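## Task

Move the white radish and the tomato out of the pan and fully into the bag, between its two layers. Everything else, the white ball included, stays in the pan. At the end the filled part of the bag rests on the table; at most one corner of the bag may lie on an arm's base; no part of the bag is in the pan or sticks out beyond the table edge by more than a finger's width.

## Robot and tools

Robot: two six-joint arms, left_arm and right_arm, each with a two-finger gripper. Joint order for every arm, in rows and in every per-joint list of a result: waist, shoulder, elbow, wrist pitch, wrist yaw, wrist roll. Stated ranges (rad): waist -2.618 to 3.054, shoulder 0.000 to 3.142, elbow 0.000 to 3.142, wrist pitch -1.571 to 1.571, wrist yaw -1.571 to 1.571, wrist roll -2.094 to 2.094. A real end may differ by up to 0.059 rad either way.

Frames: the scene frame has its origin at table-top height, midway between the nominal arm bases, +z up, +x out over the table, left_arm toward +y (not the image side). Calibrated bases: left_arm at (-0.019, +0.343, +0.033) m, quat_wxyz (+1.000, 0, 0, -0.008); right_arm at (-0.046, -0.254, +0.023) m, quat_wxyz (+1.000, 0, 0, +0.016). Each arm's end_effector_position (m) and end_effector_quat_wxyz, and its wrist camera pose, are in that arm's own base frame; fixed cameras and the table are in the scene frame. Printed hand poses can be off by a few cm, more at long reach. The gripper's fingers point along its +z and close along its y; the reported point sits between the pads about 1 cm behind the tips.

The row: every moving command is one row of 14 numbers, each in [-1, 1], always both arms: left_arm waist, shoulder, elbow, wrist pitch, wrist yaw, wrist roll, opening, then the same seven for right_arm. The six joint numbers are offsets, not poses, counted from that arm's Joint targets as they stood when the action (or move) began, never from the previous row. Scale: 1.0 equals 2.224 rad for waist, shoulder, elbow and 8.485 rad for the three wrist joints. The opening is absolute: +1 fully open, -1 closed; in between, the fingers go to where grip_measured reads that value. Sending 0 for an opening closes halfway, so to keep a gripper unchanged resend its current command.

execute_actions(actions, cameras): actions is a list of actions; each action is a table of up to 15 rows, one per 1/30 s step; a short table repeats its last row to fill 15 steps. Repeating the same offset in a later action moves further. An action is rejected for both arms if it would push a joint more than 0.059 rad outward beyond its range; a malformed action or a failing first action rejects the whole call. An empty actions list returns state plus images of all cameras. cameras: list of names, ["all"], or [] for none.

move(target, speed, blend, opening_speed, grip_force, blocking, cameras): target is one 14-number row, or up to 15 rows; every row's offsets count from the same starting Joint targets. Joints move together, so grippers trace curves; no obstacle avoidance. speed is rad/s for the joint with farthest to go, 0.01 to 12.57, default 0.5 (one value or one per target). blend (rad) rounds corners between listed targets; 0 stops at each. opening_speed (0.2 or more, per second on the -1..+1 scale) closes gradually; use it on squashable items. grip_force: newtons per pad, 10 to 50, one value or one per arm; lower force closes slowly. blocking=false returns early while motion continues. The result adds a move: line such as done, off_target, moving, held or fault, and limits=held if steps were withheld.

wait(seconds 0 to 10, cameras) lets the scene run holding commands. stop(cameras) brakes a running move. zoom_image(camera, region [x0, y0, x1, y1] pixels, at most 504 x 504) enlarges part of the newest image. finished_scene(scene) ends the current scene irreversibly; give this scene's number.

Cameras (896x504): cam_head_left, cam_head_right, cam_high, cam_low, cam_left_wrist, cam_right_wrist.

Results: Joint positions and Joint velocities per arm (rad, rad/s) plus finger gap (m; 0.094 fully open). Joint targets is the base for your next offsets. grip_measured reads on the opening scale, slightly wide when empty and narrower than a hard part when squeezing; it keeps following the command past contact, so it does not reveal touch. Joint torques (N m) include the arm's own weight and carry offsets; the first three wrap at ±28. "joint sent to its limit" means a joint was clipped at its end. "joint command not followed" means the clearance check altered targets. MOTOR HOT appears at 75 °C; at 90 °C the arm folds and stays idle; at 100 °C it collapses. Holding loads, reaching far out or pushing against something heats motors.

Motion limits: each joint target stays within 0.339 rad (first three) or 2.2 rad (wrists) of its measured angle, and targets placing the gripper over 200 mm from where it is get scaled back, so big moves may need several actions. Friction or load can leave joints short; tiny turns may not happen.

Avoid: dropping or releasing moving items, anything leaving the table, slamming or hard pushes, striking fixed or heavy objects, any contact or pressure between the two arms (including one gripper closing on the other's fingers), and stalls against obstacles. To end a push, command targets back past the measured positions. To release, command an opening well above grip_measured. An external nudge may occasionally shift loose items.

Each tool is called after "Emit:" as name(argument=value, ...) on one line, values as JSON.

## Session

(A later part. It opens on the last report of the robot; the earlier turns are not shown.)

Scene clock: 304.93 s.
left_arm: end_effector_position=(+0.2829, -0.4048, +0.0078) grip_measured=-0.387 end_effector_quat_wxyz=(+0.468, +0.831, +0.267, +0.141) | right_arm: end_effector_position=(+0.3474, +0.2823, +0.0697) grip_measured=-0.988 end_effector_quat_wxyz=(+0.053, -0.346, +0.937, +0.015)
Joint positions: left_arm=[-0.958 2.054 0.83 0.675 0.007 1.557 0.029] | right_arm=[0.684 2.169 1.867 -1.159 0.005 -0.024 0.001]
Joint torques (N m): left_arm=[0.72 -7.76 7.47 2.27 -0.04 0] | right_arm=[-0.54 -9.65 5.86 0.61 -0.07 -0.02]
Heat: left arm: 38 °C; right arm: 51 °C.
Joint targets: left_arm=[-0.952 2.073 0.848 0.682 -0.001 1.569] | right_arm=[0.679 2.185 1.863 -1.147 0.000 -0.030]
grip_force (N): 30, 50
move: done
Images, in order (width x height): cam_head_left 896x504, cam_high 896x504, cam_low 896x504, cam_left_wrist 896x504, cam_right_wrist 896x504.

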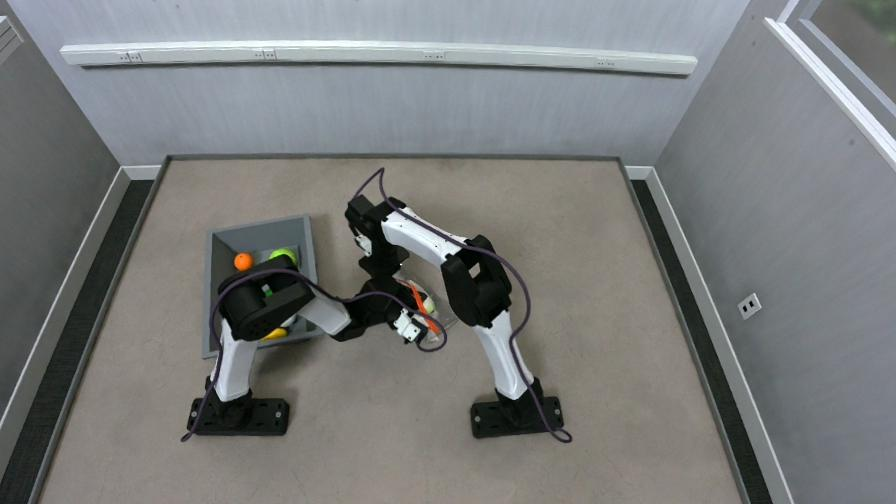

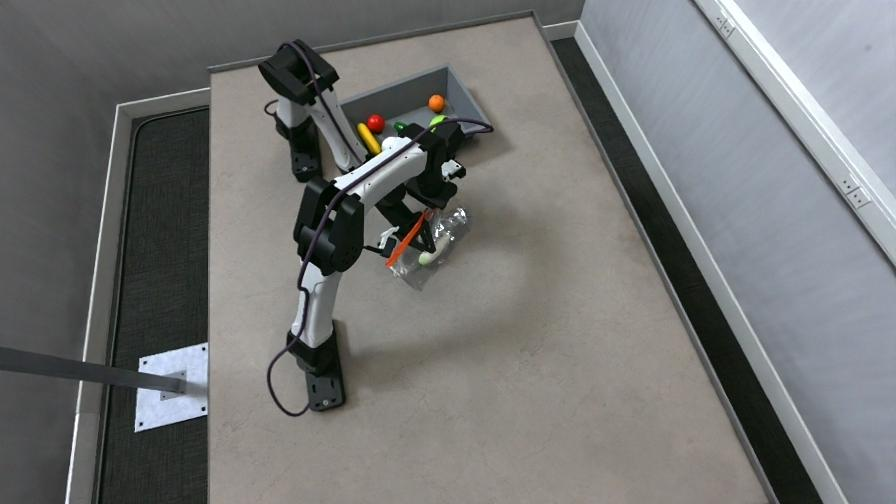

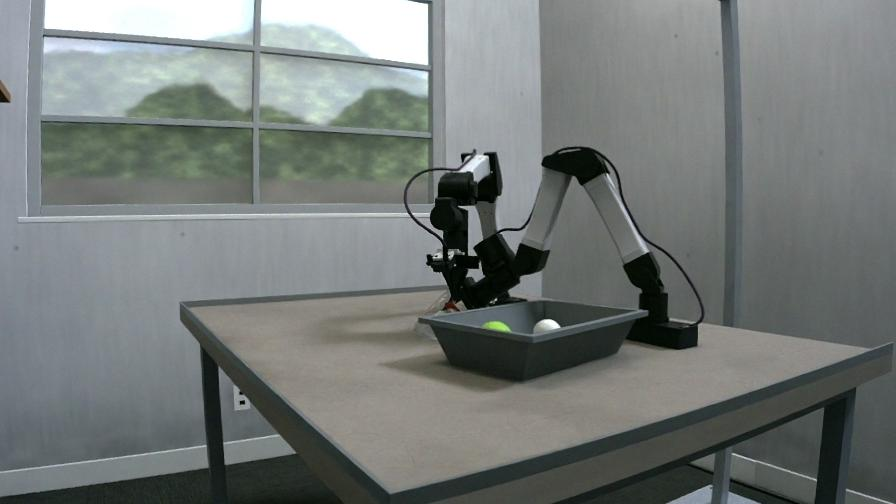

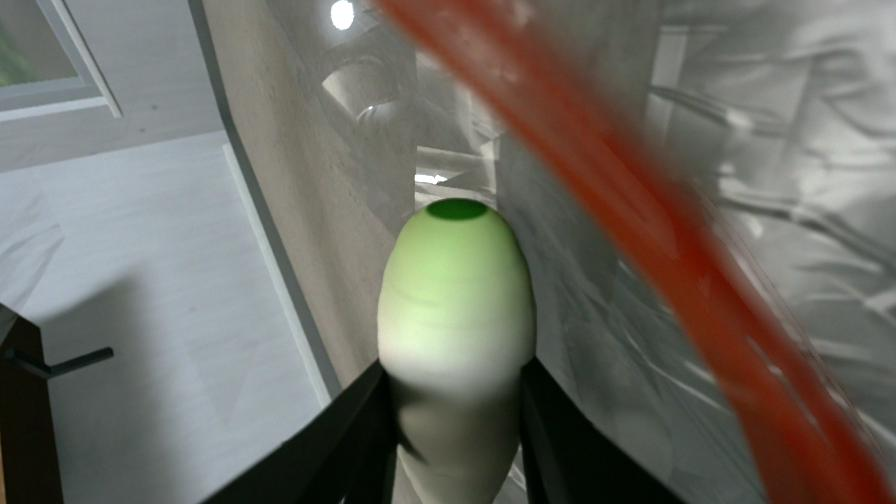

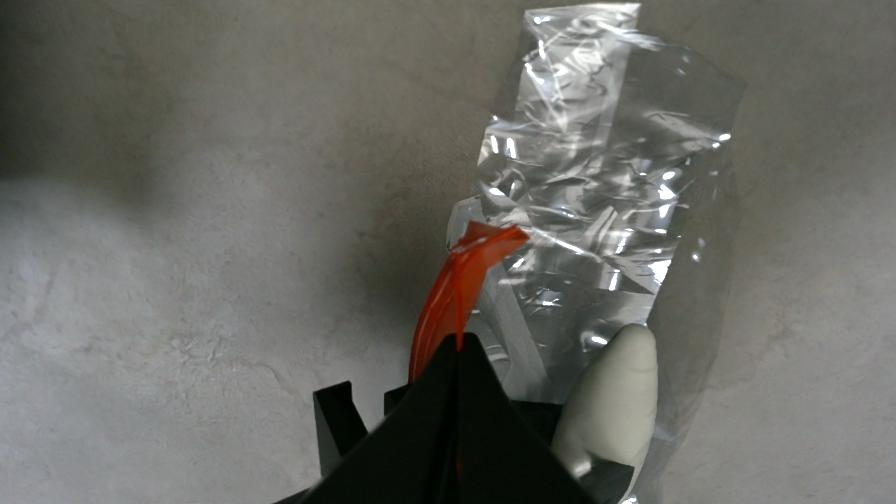

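Emit:
move(target=[[0,0,-0.0144,0.0038,0,0,-0.4,0,0,0,0,0,0,-1],[0,0,-0.0144,0.0038,0,0,-0.1,0,0,0,0,0,0,-1]], speed=0.15, opening_speed=0.3, cameras=["cam_left_wrist","cam_right_wrist","cam_head_left"])

Emit:
zoom_image(camera="cam_head_left", region=[350, 230, 480, 370])

Scene clock: 307.33 s.
left_arm: end_effector_position=(+0.2854, -0.4083, +0.0151) grip_measured=-0.102 end_effector_quat_wxyz=(+0.482, +0.822, +0.264, +0.146) | right_arm: end_effector_position=(+0.3474, +0.2823, +0.0697) grip_measured=-0.988 end_effector_quat_wxyz=(+0.053, -0.346, +0.937, +0.015)
Joint positions: left_arm=[-0.958 2.054 0.83 0.709 0.007 1.558 0.042] | right_arm=[0.684 2.169 1.867 -1.159 0.005 -0.024 0.001]
Joint torques (N m): left_arm=[0.73 -7.79 4.36 2.29 -0.03 0.01] | right_arm=[-0.55 -9.65 5.85 0.61 -0.07 -0.03]
Heat: left arm: 38 °C; right arm: 51 °C.
Joint targets: left_arm=[-0.952 2.073 0.816 0.715 -0.001 1.570] | right_arm=[0.679 2.185 1.863 -1.147 0.000 -0.030]
grip_force (N): 30, 50
move: done
Images, in order (width x height): cam_head_left 896x504, cam_left_wrist 896x504, cam_right_wrist 896x504.

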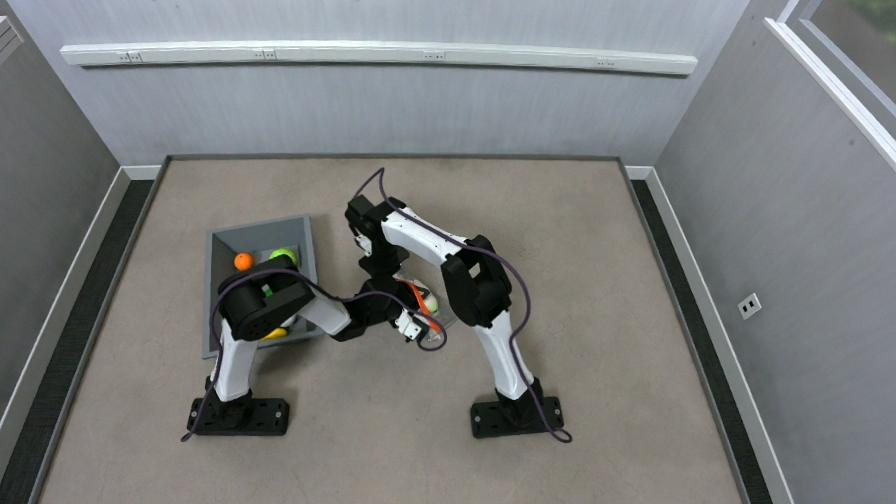

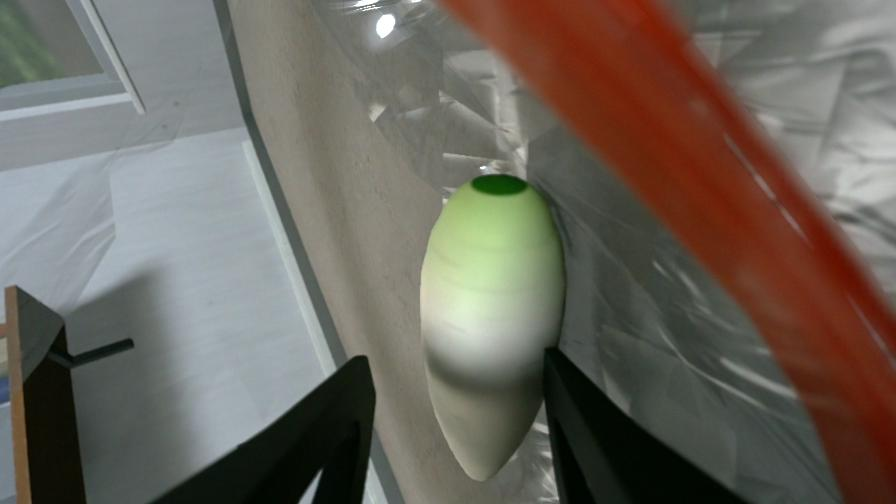

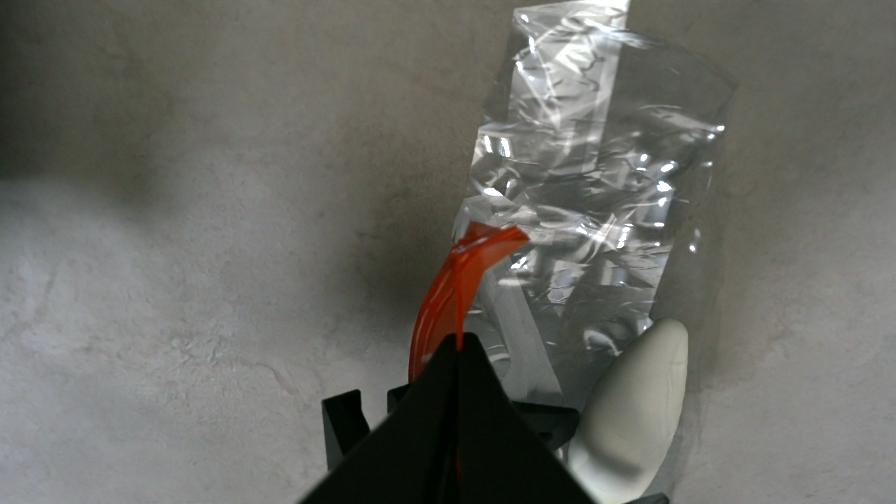

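Scaled by 3.600 from the camera's 896x504 image, which has a finer 1280x720 frame.

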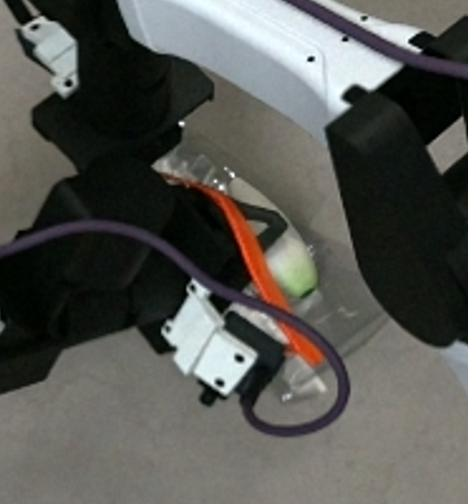

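Emit:
move(target=[[0,-0.1093,-0.0791,-0.0059,0,0,-0.1,0,0,0,0,0,0,-1],[0,-0.2666,-0.1421,-0.0312,0,0,-0.1,0,0,0,0,0,0,-1]], speed=0.25, blend=0.03, cameras=["cam_left_wrist","cam_right_wrist","cam_head_left","cam_high"])

Emit:
zoom_image(camera="cam_head_left", region=[350, 230, 480, 370])

Emit:
zoom_image(camera="cam_high", region=[280, 120, 500, 300])

Scene clock: 311.00 s.
left_arm: end_effector_position=(+0.2300, -0.3294, +0.0833) grip_measured=-0.102 end_effector_quat_wxyz=(+0.481, +0.823, +0.264, +0.145) | right_arm: end_effector_position=(+0.3474, +0.2823, +0.0697) grip_measured=-0.988 end_effector_quat_wxyz=(+0.053, -0.346, +0.937, +0.015)
Joint positions: left_arm=[-0.958 1.497 0.513 0.467 0.007 1.558 0.042] | right_arm=[0.684 2.169 1.867 -1.159 0.005 -0.024 0.001]
Joint torques (N m): left_arm=[0.75 -6.78 5.67 2.04 -0.04 0.01] | right_arm=[-0.55 -9.65 5.85 0.61 -0.08 -0.02]
Heat: left arm: 38 °C; right arm: 51 °C.
Joint targets: left_arm=[-0.952 1.479 0.500 0.450 -0.001 1.569] | right_arm=[0.679 2.185 1.863 -1.147 0.000 -0.030]
grip_force (N): 30, 50
move: done
Images, in order (width x height): cam_head_left 896x504, cam_high 896x504, cam_left_wrist 896x504, cam_right_wrist 896x504.

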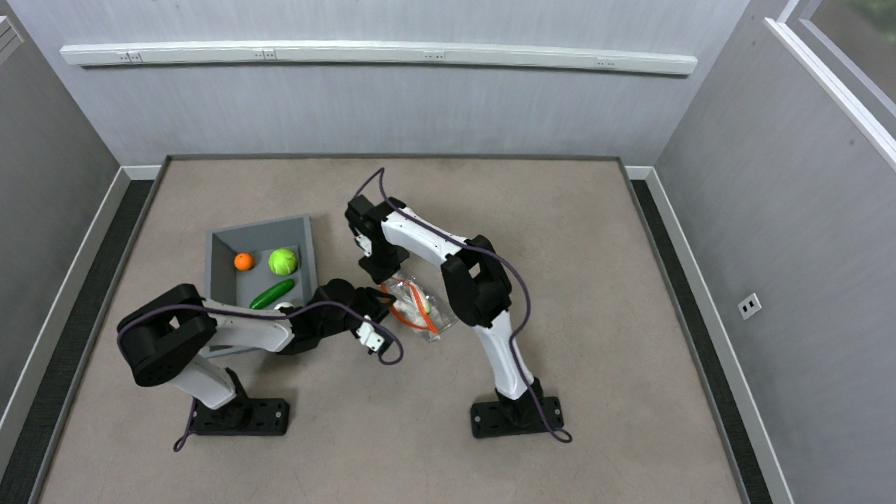

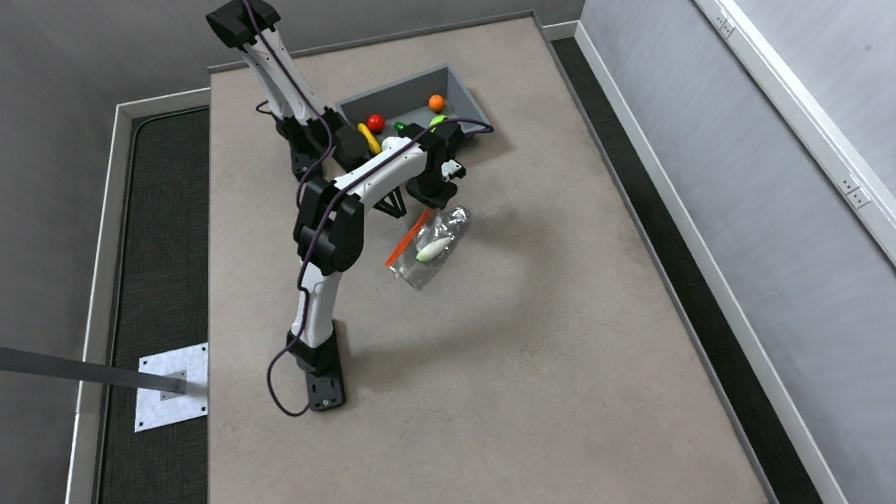

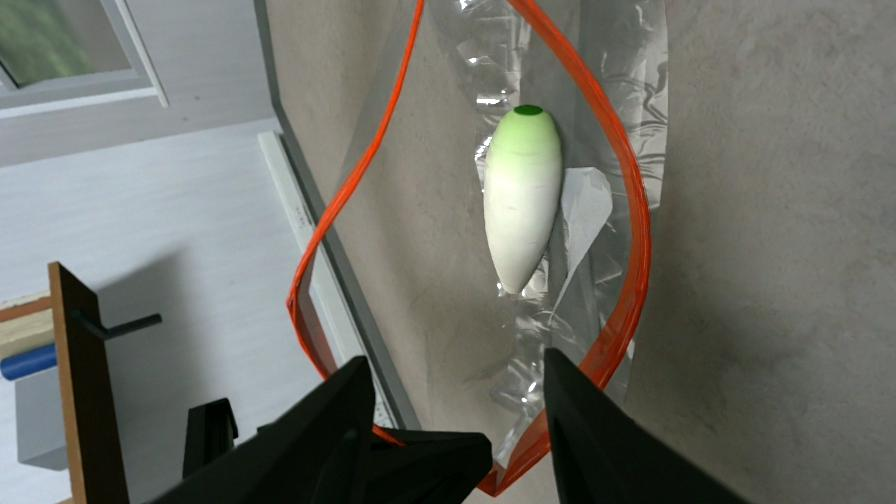

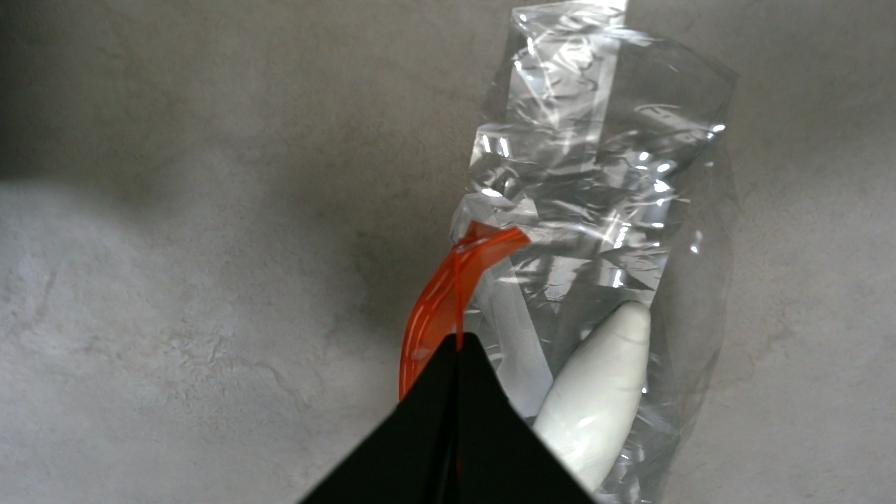

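Scaled by 3.600 from the camera's 896x504 image, which has a finer 1280x720 frame.

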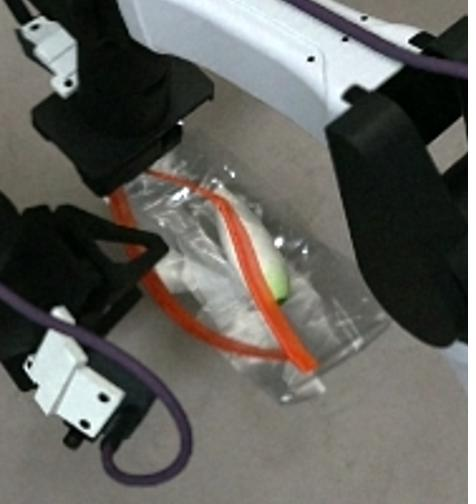

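Scaled by 2.291 from the camera's 896x504 image, which has a finer 1280x720 frame.

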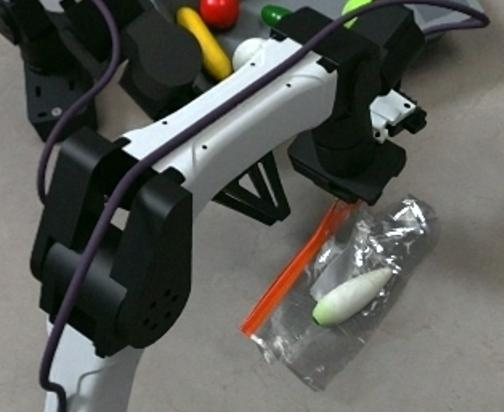

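Emit:
move(target=[[0,-0.3044,-0.0468,-0.0701,0,0,-0.1,0,0,0,0,0,0,-1],[0.4496,-0.103,0.4474,-0.2233,0,-0.1849,0.4,0,0,0,0,0,0,-1]], speed=[0.4,0.8], blend=0.05, cameras=["cam_left_wrist","cam_head_left","cam_right_wrist"])

Emit:
zoom_image(camera="cam_head_left", region=[180, 200, 480, 370])

Scene clock: 316.67 s.
left_arm: end_effector_position=(+0.2492, +0.0093, +0.2479) grip_measured=+0.398 end_effector_quat_wxyz=(+0.187, -0.014, +0.982, +0.002) | right_arm: end_effector_position=(+0.3474, +0.2823, +0.0697) grip_measured=-0.988 end_effector_quat_wxyz=(+0.053, -0.346, +0.937, +0.015)
Joint positions: left_arm=[0.042 1.24 1.475 -1.431 0.007 0.013 0.066] | right_arm=[0.684 2.169 1.867 -1.159 0.005 -0.024 0.001]
Joint torques (N m): left_arm=[0.72 -2.3 8.88 1.11 -0.06 -0.17] | right_arm=[-0.54 -9.65 5.85 0.61 -0.07 -0.03]
Heat: left arm: 38 °C; right arm: 51 °C.
Joint targets: left_arm=[0.048 1.250 1.495 -1.445 -0.001 0.001] | right_arm=[0.679 2.185 1.863 -1.147 0.000 -0.030]
grip_force (N): 30, 50
move: done
Images, in order (width x height): cam_head_left 896x504, cam_left_wrist 896x504, cam_right_wrist 896x504.

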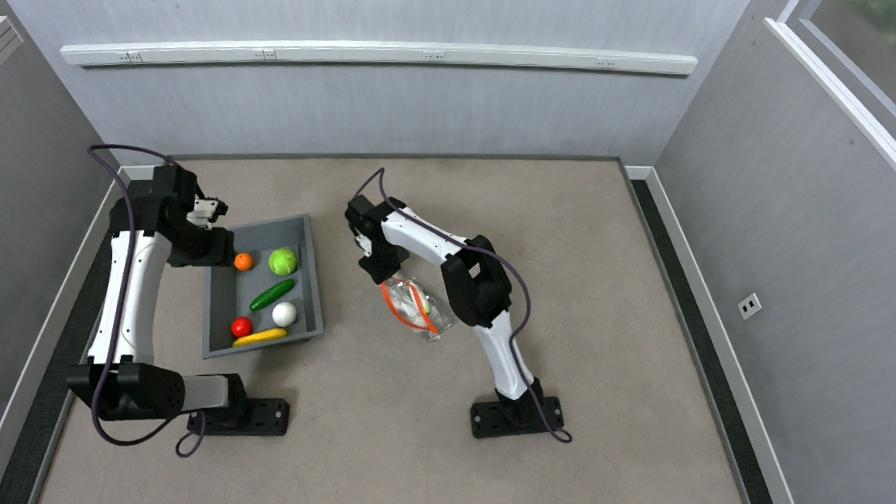

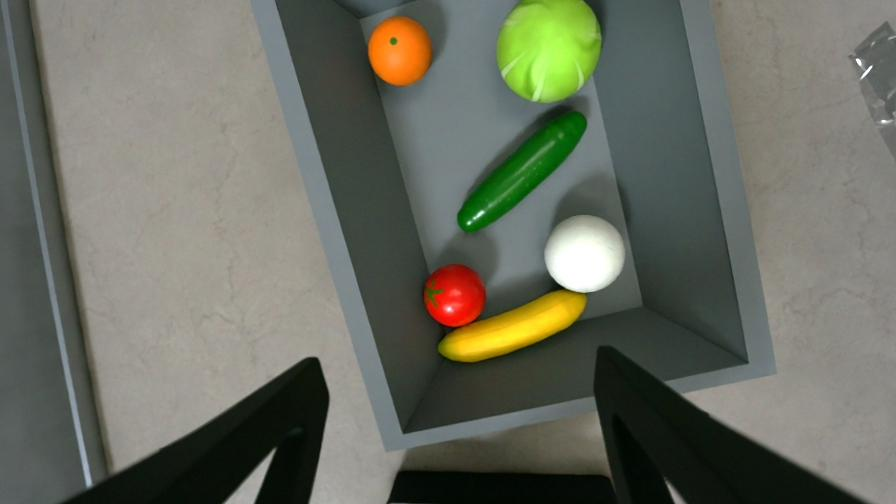

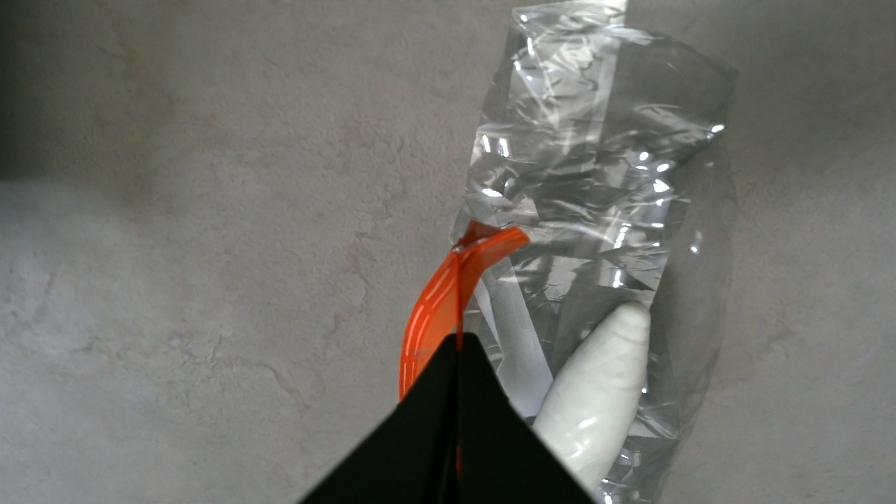

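Scaled by 1.680 from the camera's 896x504 image, which has a finer 1280x720 frame.

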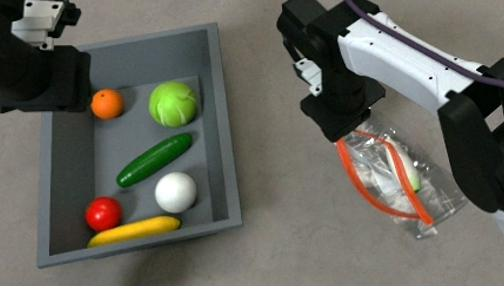

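Emit:
move(target=[0.0279,-0.0085,-0.2581,0.0418,0,-0.0212,0.4,0,0,0,0,0,0,-1], speed=0.5, cameras=["cam_left_wrist"])

Scene clock: 319.40 s.
left_arm: end_effector_position=(+0.2248, +0.0222, +0.1010) grip_measured=+0.398 end_effector_quat_wxyz=(+0.081, -0.134, +0.988, -0.006) | right_arm: end_effector_position=(+0.3474, +0.2823, +0.0697) grip_measured=-0.988 end_effector_quat_wxyz=(+0.053, -0.346, +0.937, +0.015)
Joint positions: left_arm=[0.104 1.24 0.93 -1.099 0.007 -0.167 0.066] | right_arm=[0.684 2.169 1.867 -1.159 0.005 -0.024 0.001]
Joint torques (N m): left_arm=[0.73 -4.1 6.41 0.89 -0.07 -0.16] | right_arm=[-0.53 -9.63 5.85 0.61 -0.08 -0.02]
Heat: left arm: 38 °C; right arm: 51 °C.
Joint targets: left_arm=[0.110 1.231 0.921 -1.090 -0.001 -0.179] | right_arm=[0.679 2.185 1.863 -1.147 0.000 -0.030]
grip_force (N): 30, 50
move: done
Images, in order (width x height): cam_left_wrist 896x504.

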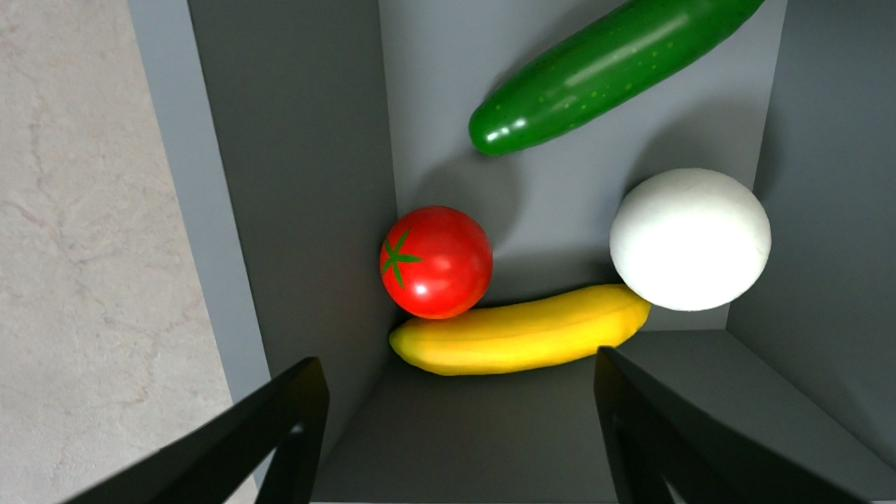

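Emit:
move(target=[0.0108,0.0243,-0.0746,0.0194,0,0,0.27,0,0,0,0,0,0,-1], speed=0.3, cameras=["cam_left_wrist"])

Scene clock: 321.50 s.
left_arm: end_effector_position=(+0.2155, +0.0265, +0.0524) grip_measured=+0.272 end_effector_quat_wxyz=(+0.062, -0.146, +0.987, -0.005) | right_arm: end_effector_position=(+0.3474, +0.2823, +0.0697) grip_measured=-0.988 end_effector_quat_wxyz=(+0.053, -0.346, +0.937, +0.015)
Joint positions: left_arm=[0.128 1.277 0.765 -0.935 0.007 -0.167 0.06] | right_arm=[0.684 2.169 1.867 -1.159 0.005 -0.024 0.001]
Joint torques (N m): left_arm=[0.77 -2.82 6.05 0.78 -0.07 -0.16] | right_arm=[-0.54 -9.63 5.87 0.6 -0.08 -0.03]
Heat: left arm: 38 °C; right arm: 51 °C.
Joint targets: left_arm=[0.134 1.285 0.755 -0.925 -0.001 -0.179] | right_arm=[0.679 2.185 1.863 -1.147 0.000 -0.030]
grip_force (N): 30, 50
move: done
Images, in order (width x height): cam_left_wrist 896x504.

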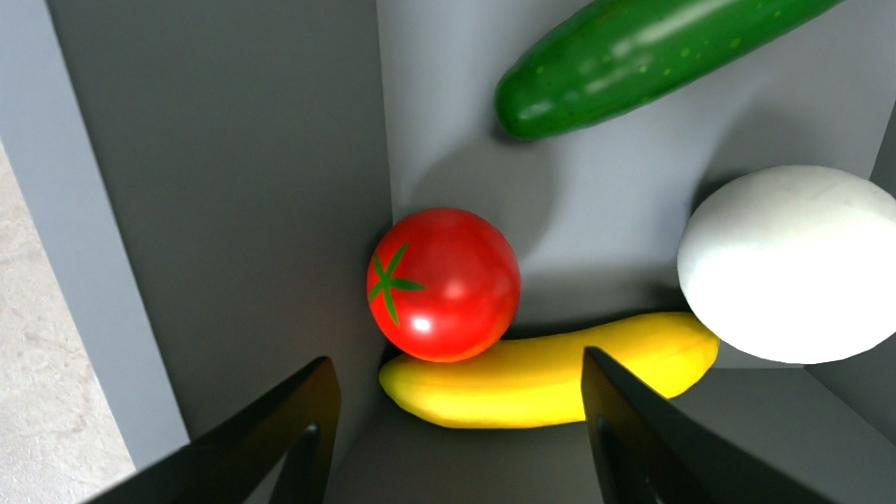

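Emit:
move(target=[0.0049,0.0337,-0.0652,0.0258,0,0,0.27,0,0,0,0,0,0,-1], speed=0.2, cameras=["cam_left_wrist"])

Scene clock: 323.77 s.
left_arm: end_effector_position=(+0.2139, +0.0286, +0.0065) grip_measured=+0.272 end_effector_quat_wxyz=(+0.062, -0.151, +0.986, -0.004) | right_arm: end_effector_position=(+0.3474, +0.2823, +0.0697) grip_measured=-0.988 end_effector_quat_wxyz=(+0.053, -0.346, +0.937, +0.015)
Joint positions: left_arm=[0.138 1.35 0.621 -0.716 0.007 -0.167 0.06] | right_arm=[0.684 2.169 1.867 -1.159 0.005 -0.024 0.001]
Joint torques (N m): left_arm=[0.75 -2.91 5.46 0.81 -0.07 -0.15] | right_arm=[-0.54 -9.65 5.85 0.6 -0.08 -0.02]
Heat: left arm: 38 °C; right arm: 51 °C.
Joint targets: left_arm=[0.145 1.360 0.610 -0.707 -0.001 -0.179] | right_arm=[0.679 2.185 1.863 -1.147 0.000 -0.030]
grip_force (N): 30, 50
move: done
Images, in order (width x height): cam_left_wrist 896x504.

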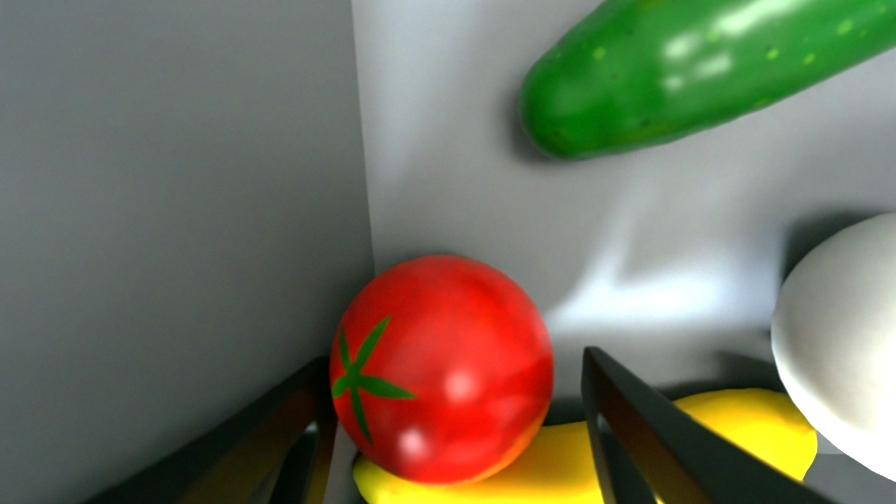

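Emit:
move(target=[0,0,0,0,0,0,0.04,0,0,0,0,0,0,-1], opening_speed=0.3, cameras=["cam_left_wrist"])

Scene clock: 324.93 s.
left_arm: end_effector_position=(+0.2140, +0.0286, +0.0065) grip_measured=+0.044 end_effector_quat_wxyz=(+0.063, -0.151, +0.986, -0.004) | right_arm: end_effector_position=(+0.3474, +0.2823, +0.0697) grip_measured=-0.988 end_effector_quat_wxyz=(+0.053, -0.346, +0.937, +0.015)
Joint positions: left_arm=[0.138 1.35 0.621 -0.716 0.007 -0.167 0.049] | right_arm=[0.684 2.169 1.867 -1.159 0.005 -0.024 0.001]
Joint torques (N m): left_arm=[0.73 -2.89 5.48 0.82 -0.06 -0.15] | right_arm=[-0.54 -9.65 5.86 0.61 -0.08 -0.02]
Heat: left arm: 37 °C; right arm: 51 °C.
Joint targets: left_arm=[0.145 1.360 0.610 -0.707 -0.001 -0.179] | right_arm=[0.679 2.185 1.863 -1.147 0.000 -0.030]
grip_force (N): 30, 50
move: done
Images, in order (width x height): cam_left_wrist 896x504.

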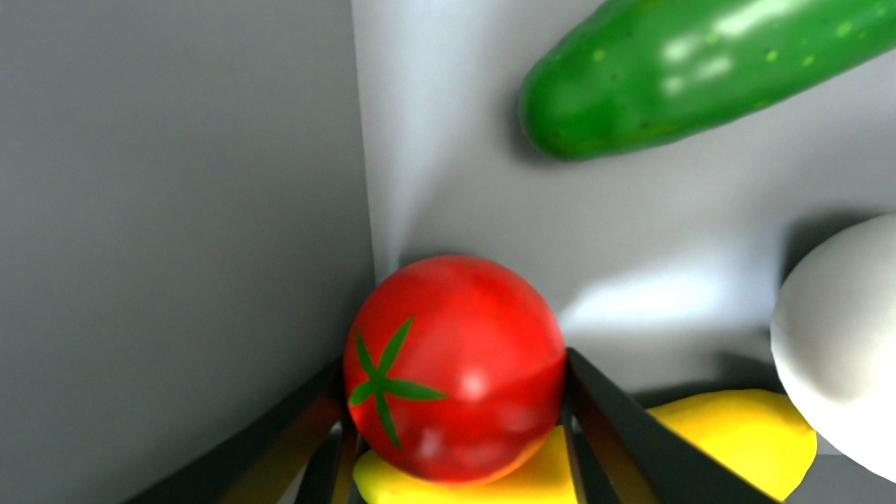

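Emit:
move(target=[0,0,0,0,0,0,-0.05,0,0,0,0,0,0,-1], opening_speed=0.25)

Scene clock: 325.70 s.
left_arm: end_effector_position=(+0.2140, +0.0286, +0.0065) grip_measured=-0.026 end_effector_quat_wxyz=(+0.063, -0.151, +0.986, -0.004) | right_arm: end_effector_position=(+0.3474, +0.2823, +0.0697) grip_measured=-0.988 end_effector_quat_wxyz=(+0.053, -0.346, +0.937, +0.015)
Joint positions: left_arm=[0.138 1.35 0.621 -0.716 0.007 -0.167 0.046] | right_arm=[0.684 2.169 1.867 -1.159 0.005 -0.024 0.001]
Joint torques (N m): left_arm=[0.75 -2.89 5.49 0.81 -0.07 -0.16] | right_arm=[-0.54 -9.63 5.86 0.61 -0.07 -0.02]
Heat: left arm: 37 °C; right arm: 51 °C.
Joint targets: left_arm=[0.145 1.360 0.610 -0.707 -0.001 -0.179] | right_arm=[0.679 2.185 1.863 -1.147 0.000 -0.030]
grip_force (N): 30, 50
move: done

Emit:
move(target=[[0,-0.1237,0.2113,-0.0635,0,0,-0.05,0,0,0,0,0,0,-1],[-0.5,-0.0908,0.1169,0.0178,0,0.206,-0.05,0,0,0,0,0,0,-1]], speed=[0.4,0.7], blend=0.05, cameras=["cam_left_wrist","cam_head_left","cam_low","cam_high"])

Emit:
zoom_image(camera="cam_low", region=[400, 180, 560, 340])

Emit:
zoom_image(camera="cam_head_left", region=[350, 230, 480, 370])

Scene clock: 332.53 s.
left_arm: end_effector_position=(+0.1888, -0.2725, +0.1649) grip_measured=-0.031 end_effector_quat_wxyz=(+0.347, +0.887, +0.285, +0.104) | right_arm: end_effector_position=(+0.3474, +0.2823, +0.0697) grip_measured=-0.988 end_effector_quat_wxyz=(+0.053, -0.346, +0.937, +0.015)
Joint positions: left_arm=[-0.962 1.149 0.883 -0.563 0.006 1.556 0.046] | right_arm=[0.684 2.169 1.867 -1.159 0.005 -0.024 0.001]
Joint torques (N m): left_arm=[-0.16 -2.7 6.99 1.95 -0.01 0.03] | right_arm=[-0.55 -9.62 5.86 0.61 -0.08 -0.03]
Heat: left arm: 37 °C; right arm: 51 °C.
Joint targets: left_arm=[-0.967 1.159 0.870 -0.556 -0.001 1.569] | right_arm=[0.679 2.185 1.863 -1.147 0.000 -0.030]
grip_force (N): 30, 50
move: done
Images, in order (width x height): cam_head_left 896x504, cam_high 896x504, cam_low 896x504, cam_left_wrist 896x504.

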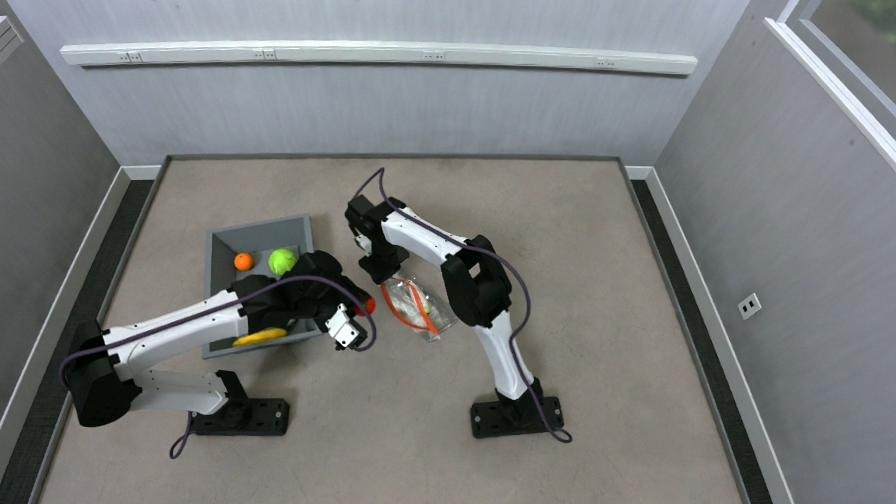

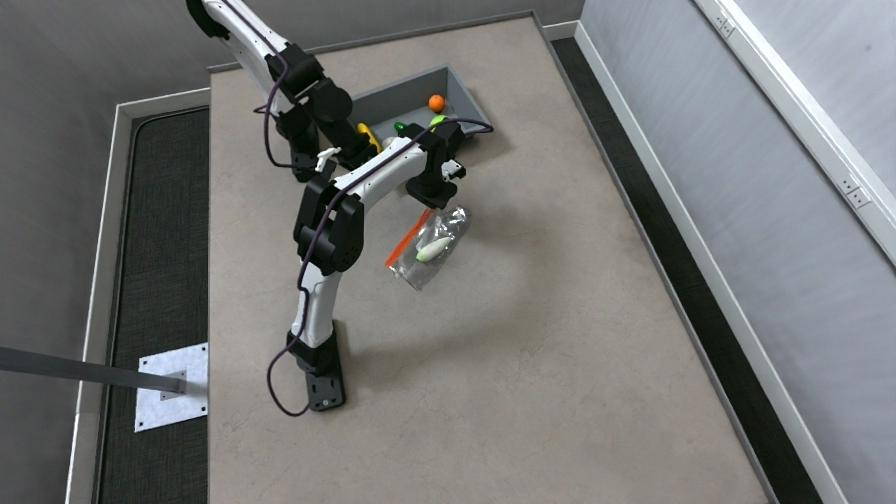

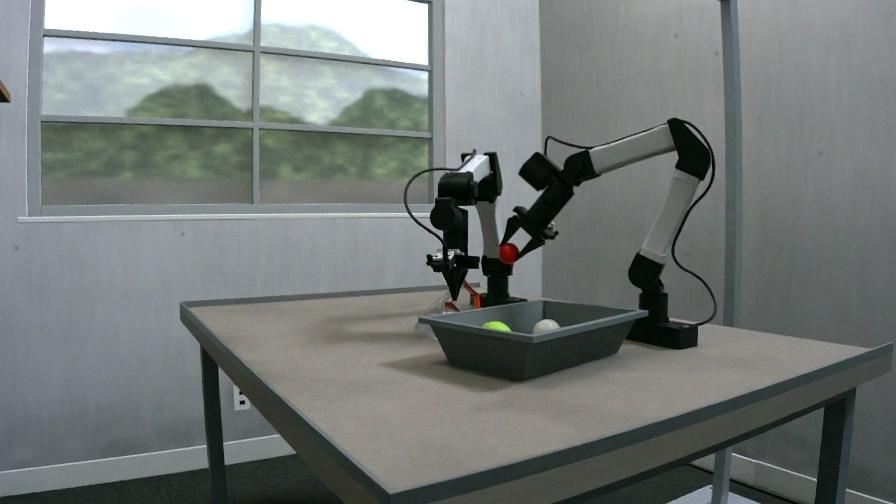

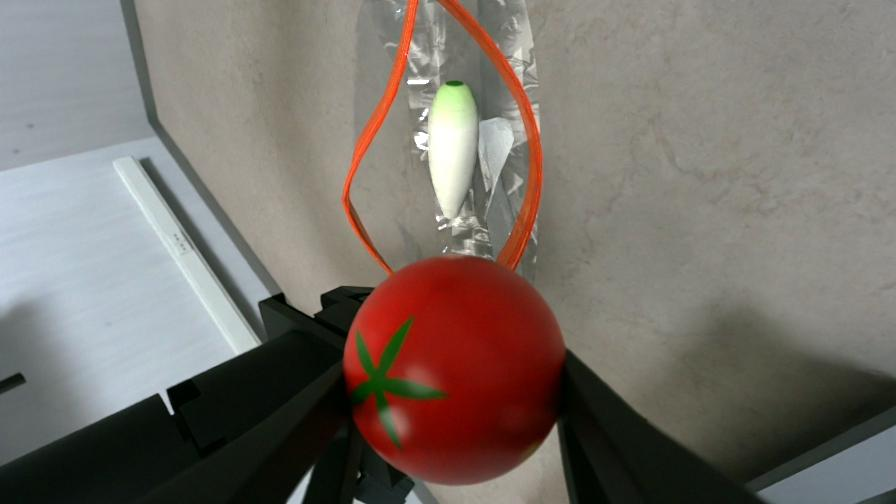

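Scaled by 3.150 from the camera's 896x504 image, which has a finer 1280x720 frame.

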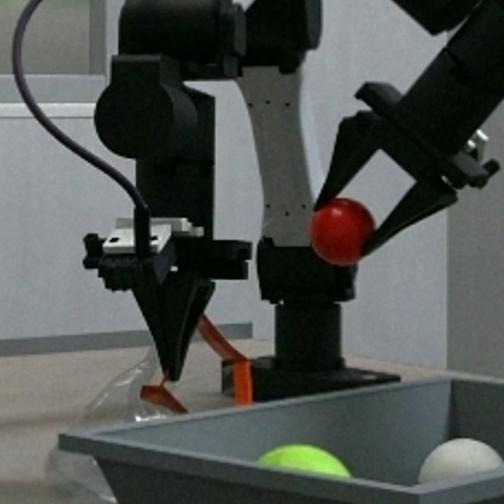

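Scaled by 3.600 from the camera's 896x504 image, which has a finer 1280x720 frame.

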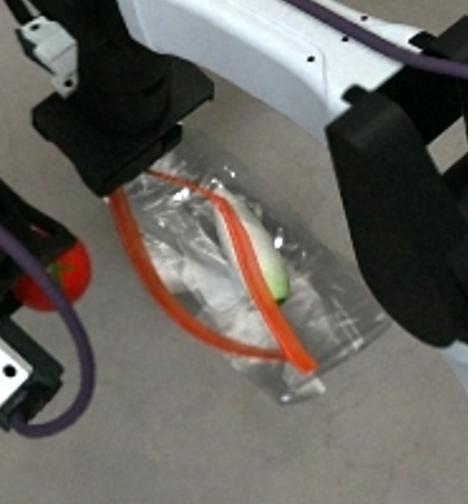

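Emit:
move(target=[0,0.1239,-0.06,0.0453,0,0,-0.05,0,0,0,0,0,0,-1], speed=0.35, cameras=["cam_left_wrist","cam_low","cam_high"])

Emit:
zoom_image(camera="cam_low", region=[400, 180, 560, 340])

Scene clock: 335.27 s.
left_arm: end_effector_position=(+0.2122, -0.3060, +0.0804) grip_measured=-0.031 end_effector_quat_wxyz=(+0.335, +0.892, +0.286, +0.100) | right_arm: end_effector_position=(+0.3474, +0.2823, +0.0697) grip_measured=-0.988 end_effector_quat_wxyz=(+0.053, -0.346, +0.937, +0.015)
Joint positions: left_arm=[-0.962 1.424 0.747 -0.179 0.006 1.557 0.046] | right_arm=[0.684 2.169 1.867 -1.159 0.005 -0.024 0.001]
Joint torques (N m): left_arm=[-0.17 -4.53 6.69 1.88 0 0.03] | right_arm=[-0.54 -9.65 5.86 0.61 -0.08 -0.03]
Heat: left arm: 37 °C; right arm: 51 °C.
Joint targets: left_arm=[-0.967 1.434 0.737 -0.171 -0.001 1.569] | right_arm=[0.679 2.185 1.863 -1.147 0.000 -0.030]
grip_force (N): 30, 50
move: done
Images, in order (width x height): cam_high 896x504, cam_low 896x504, cam_left_wrist 896x504.

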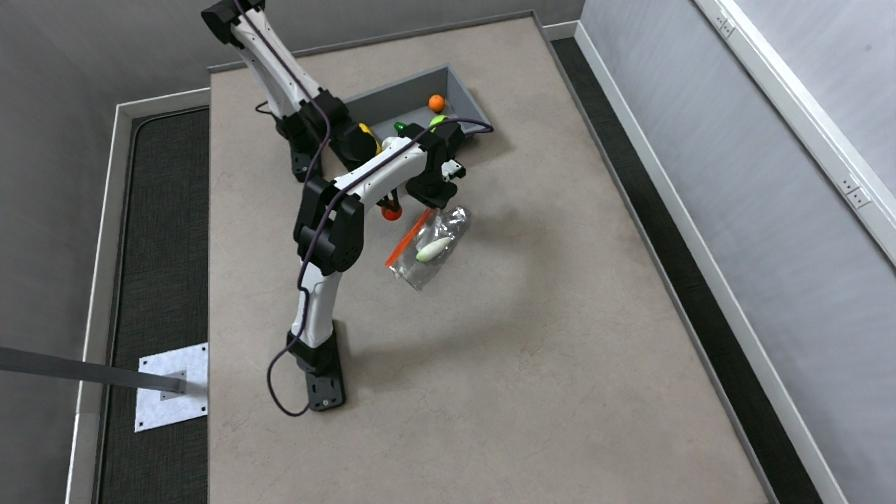

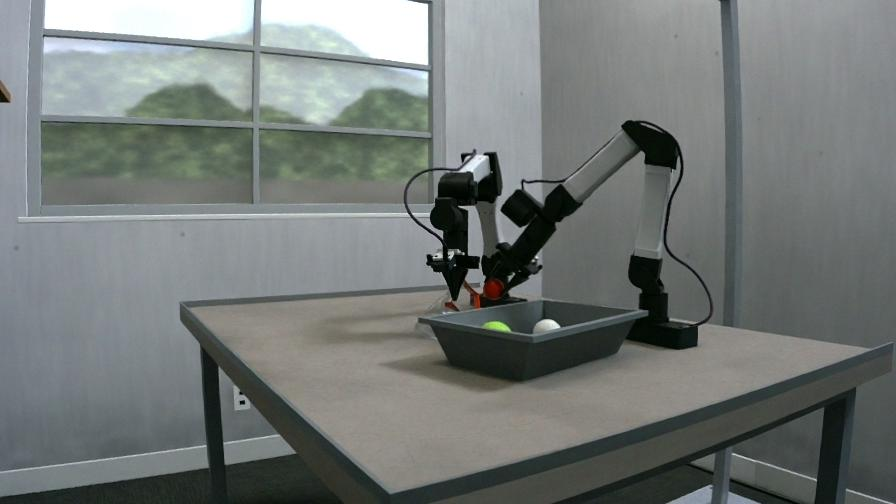

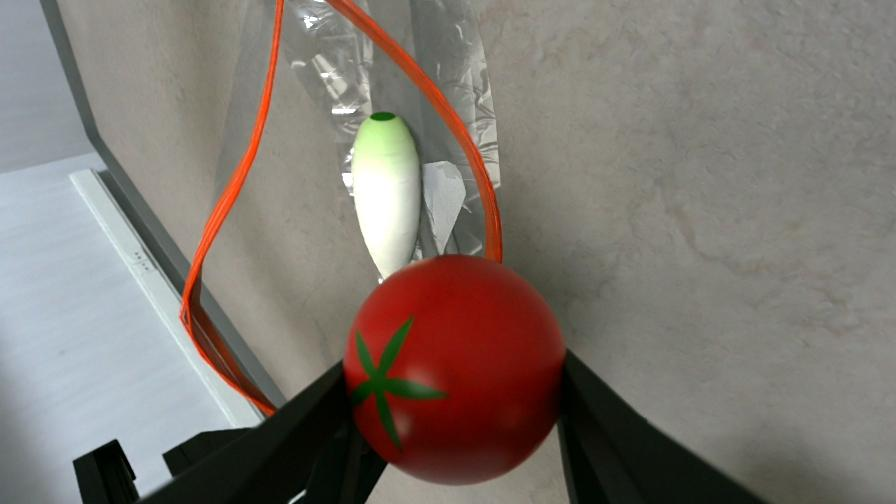

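Scaled by 3.150 from the camera's 896x504 image, which has a finer 1280x720 frame.

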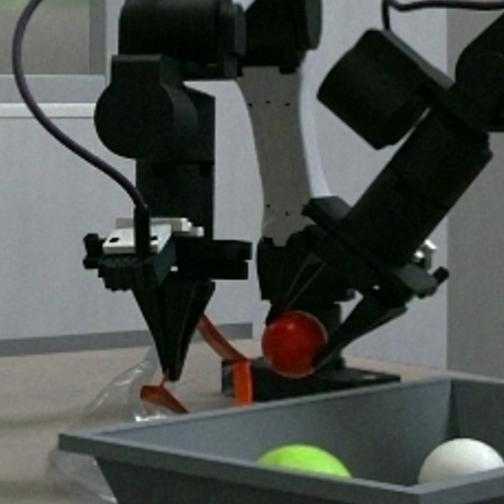

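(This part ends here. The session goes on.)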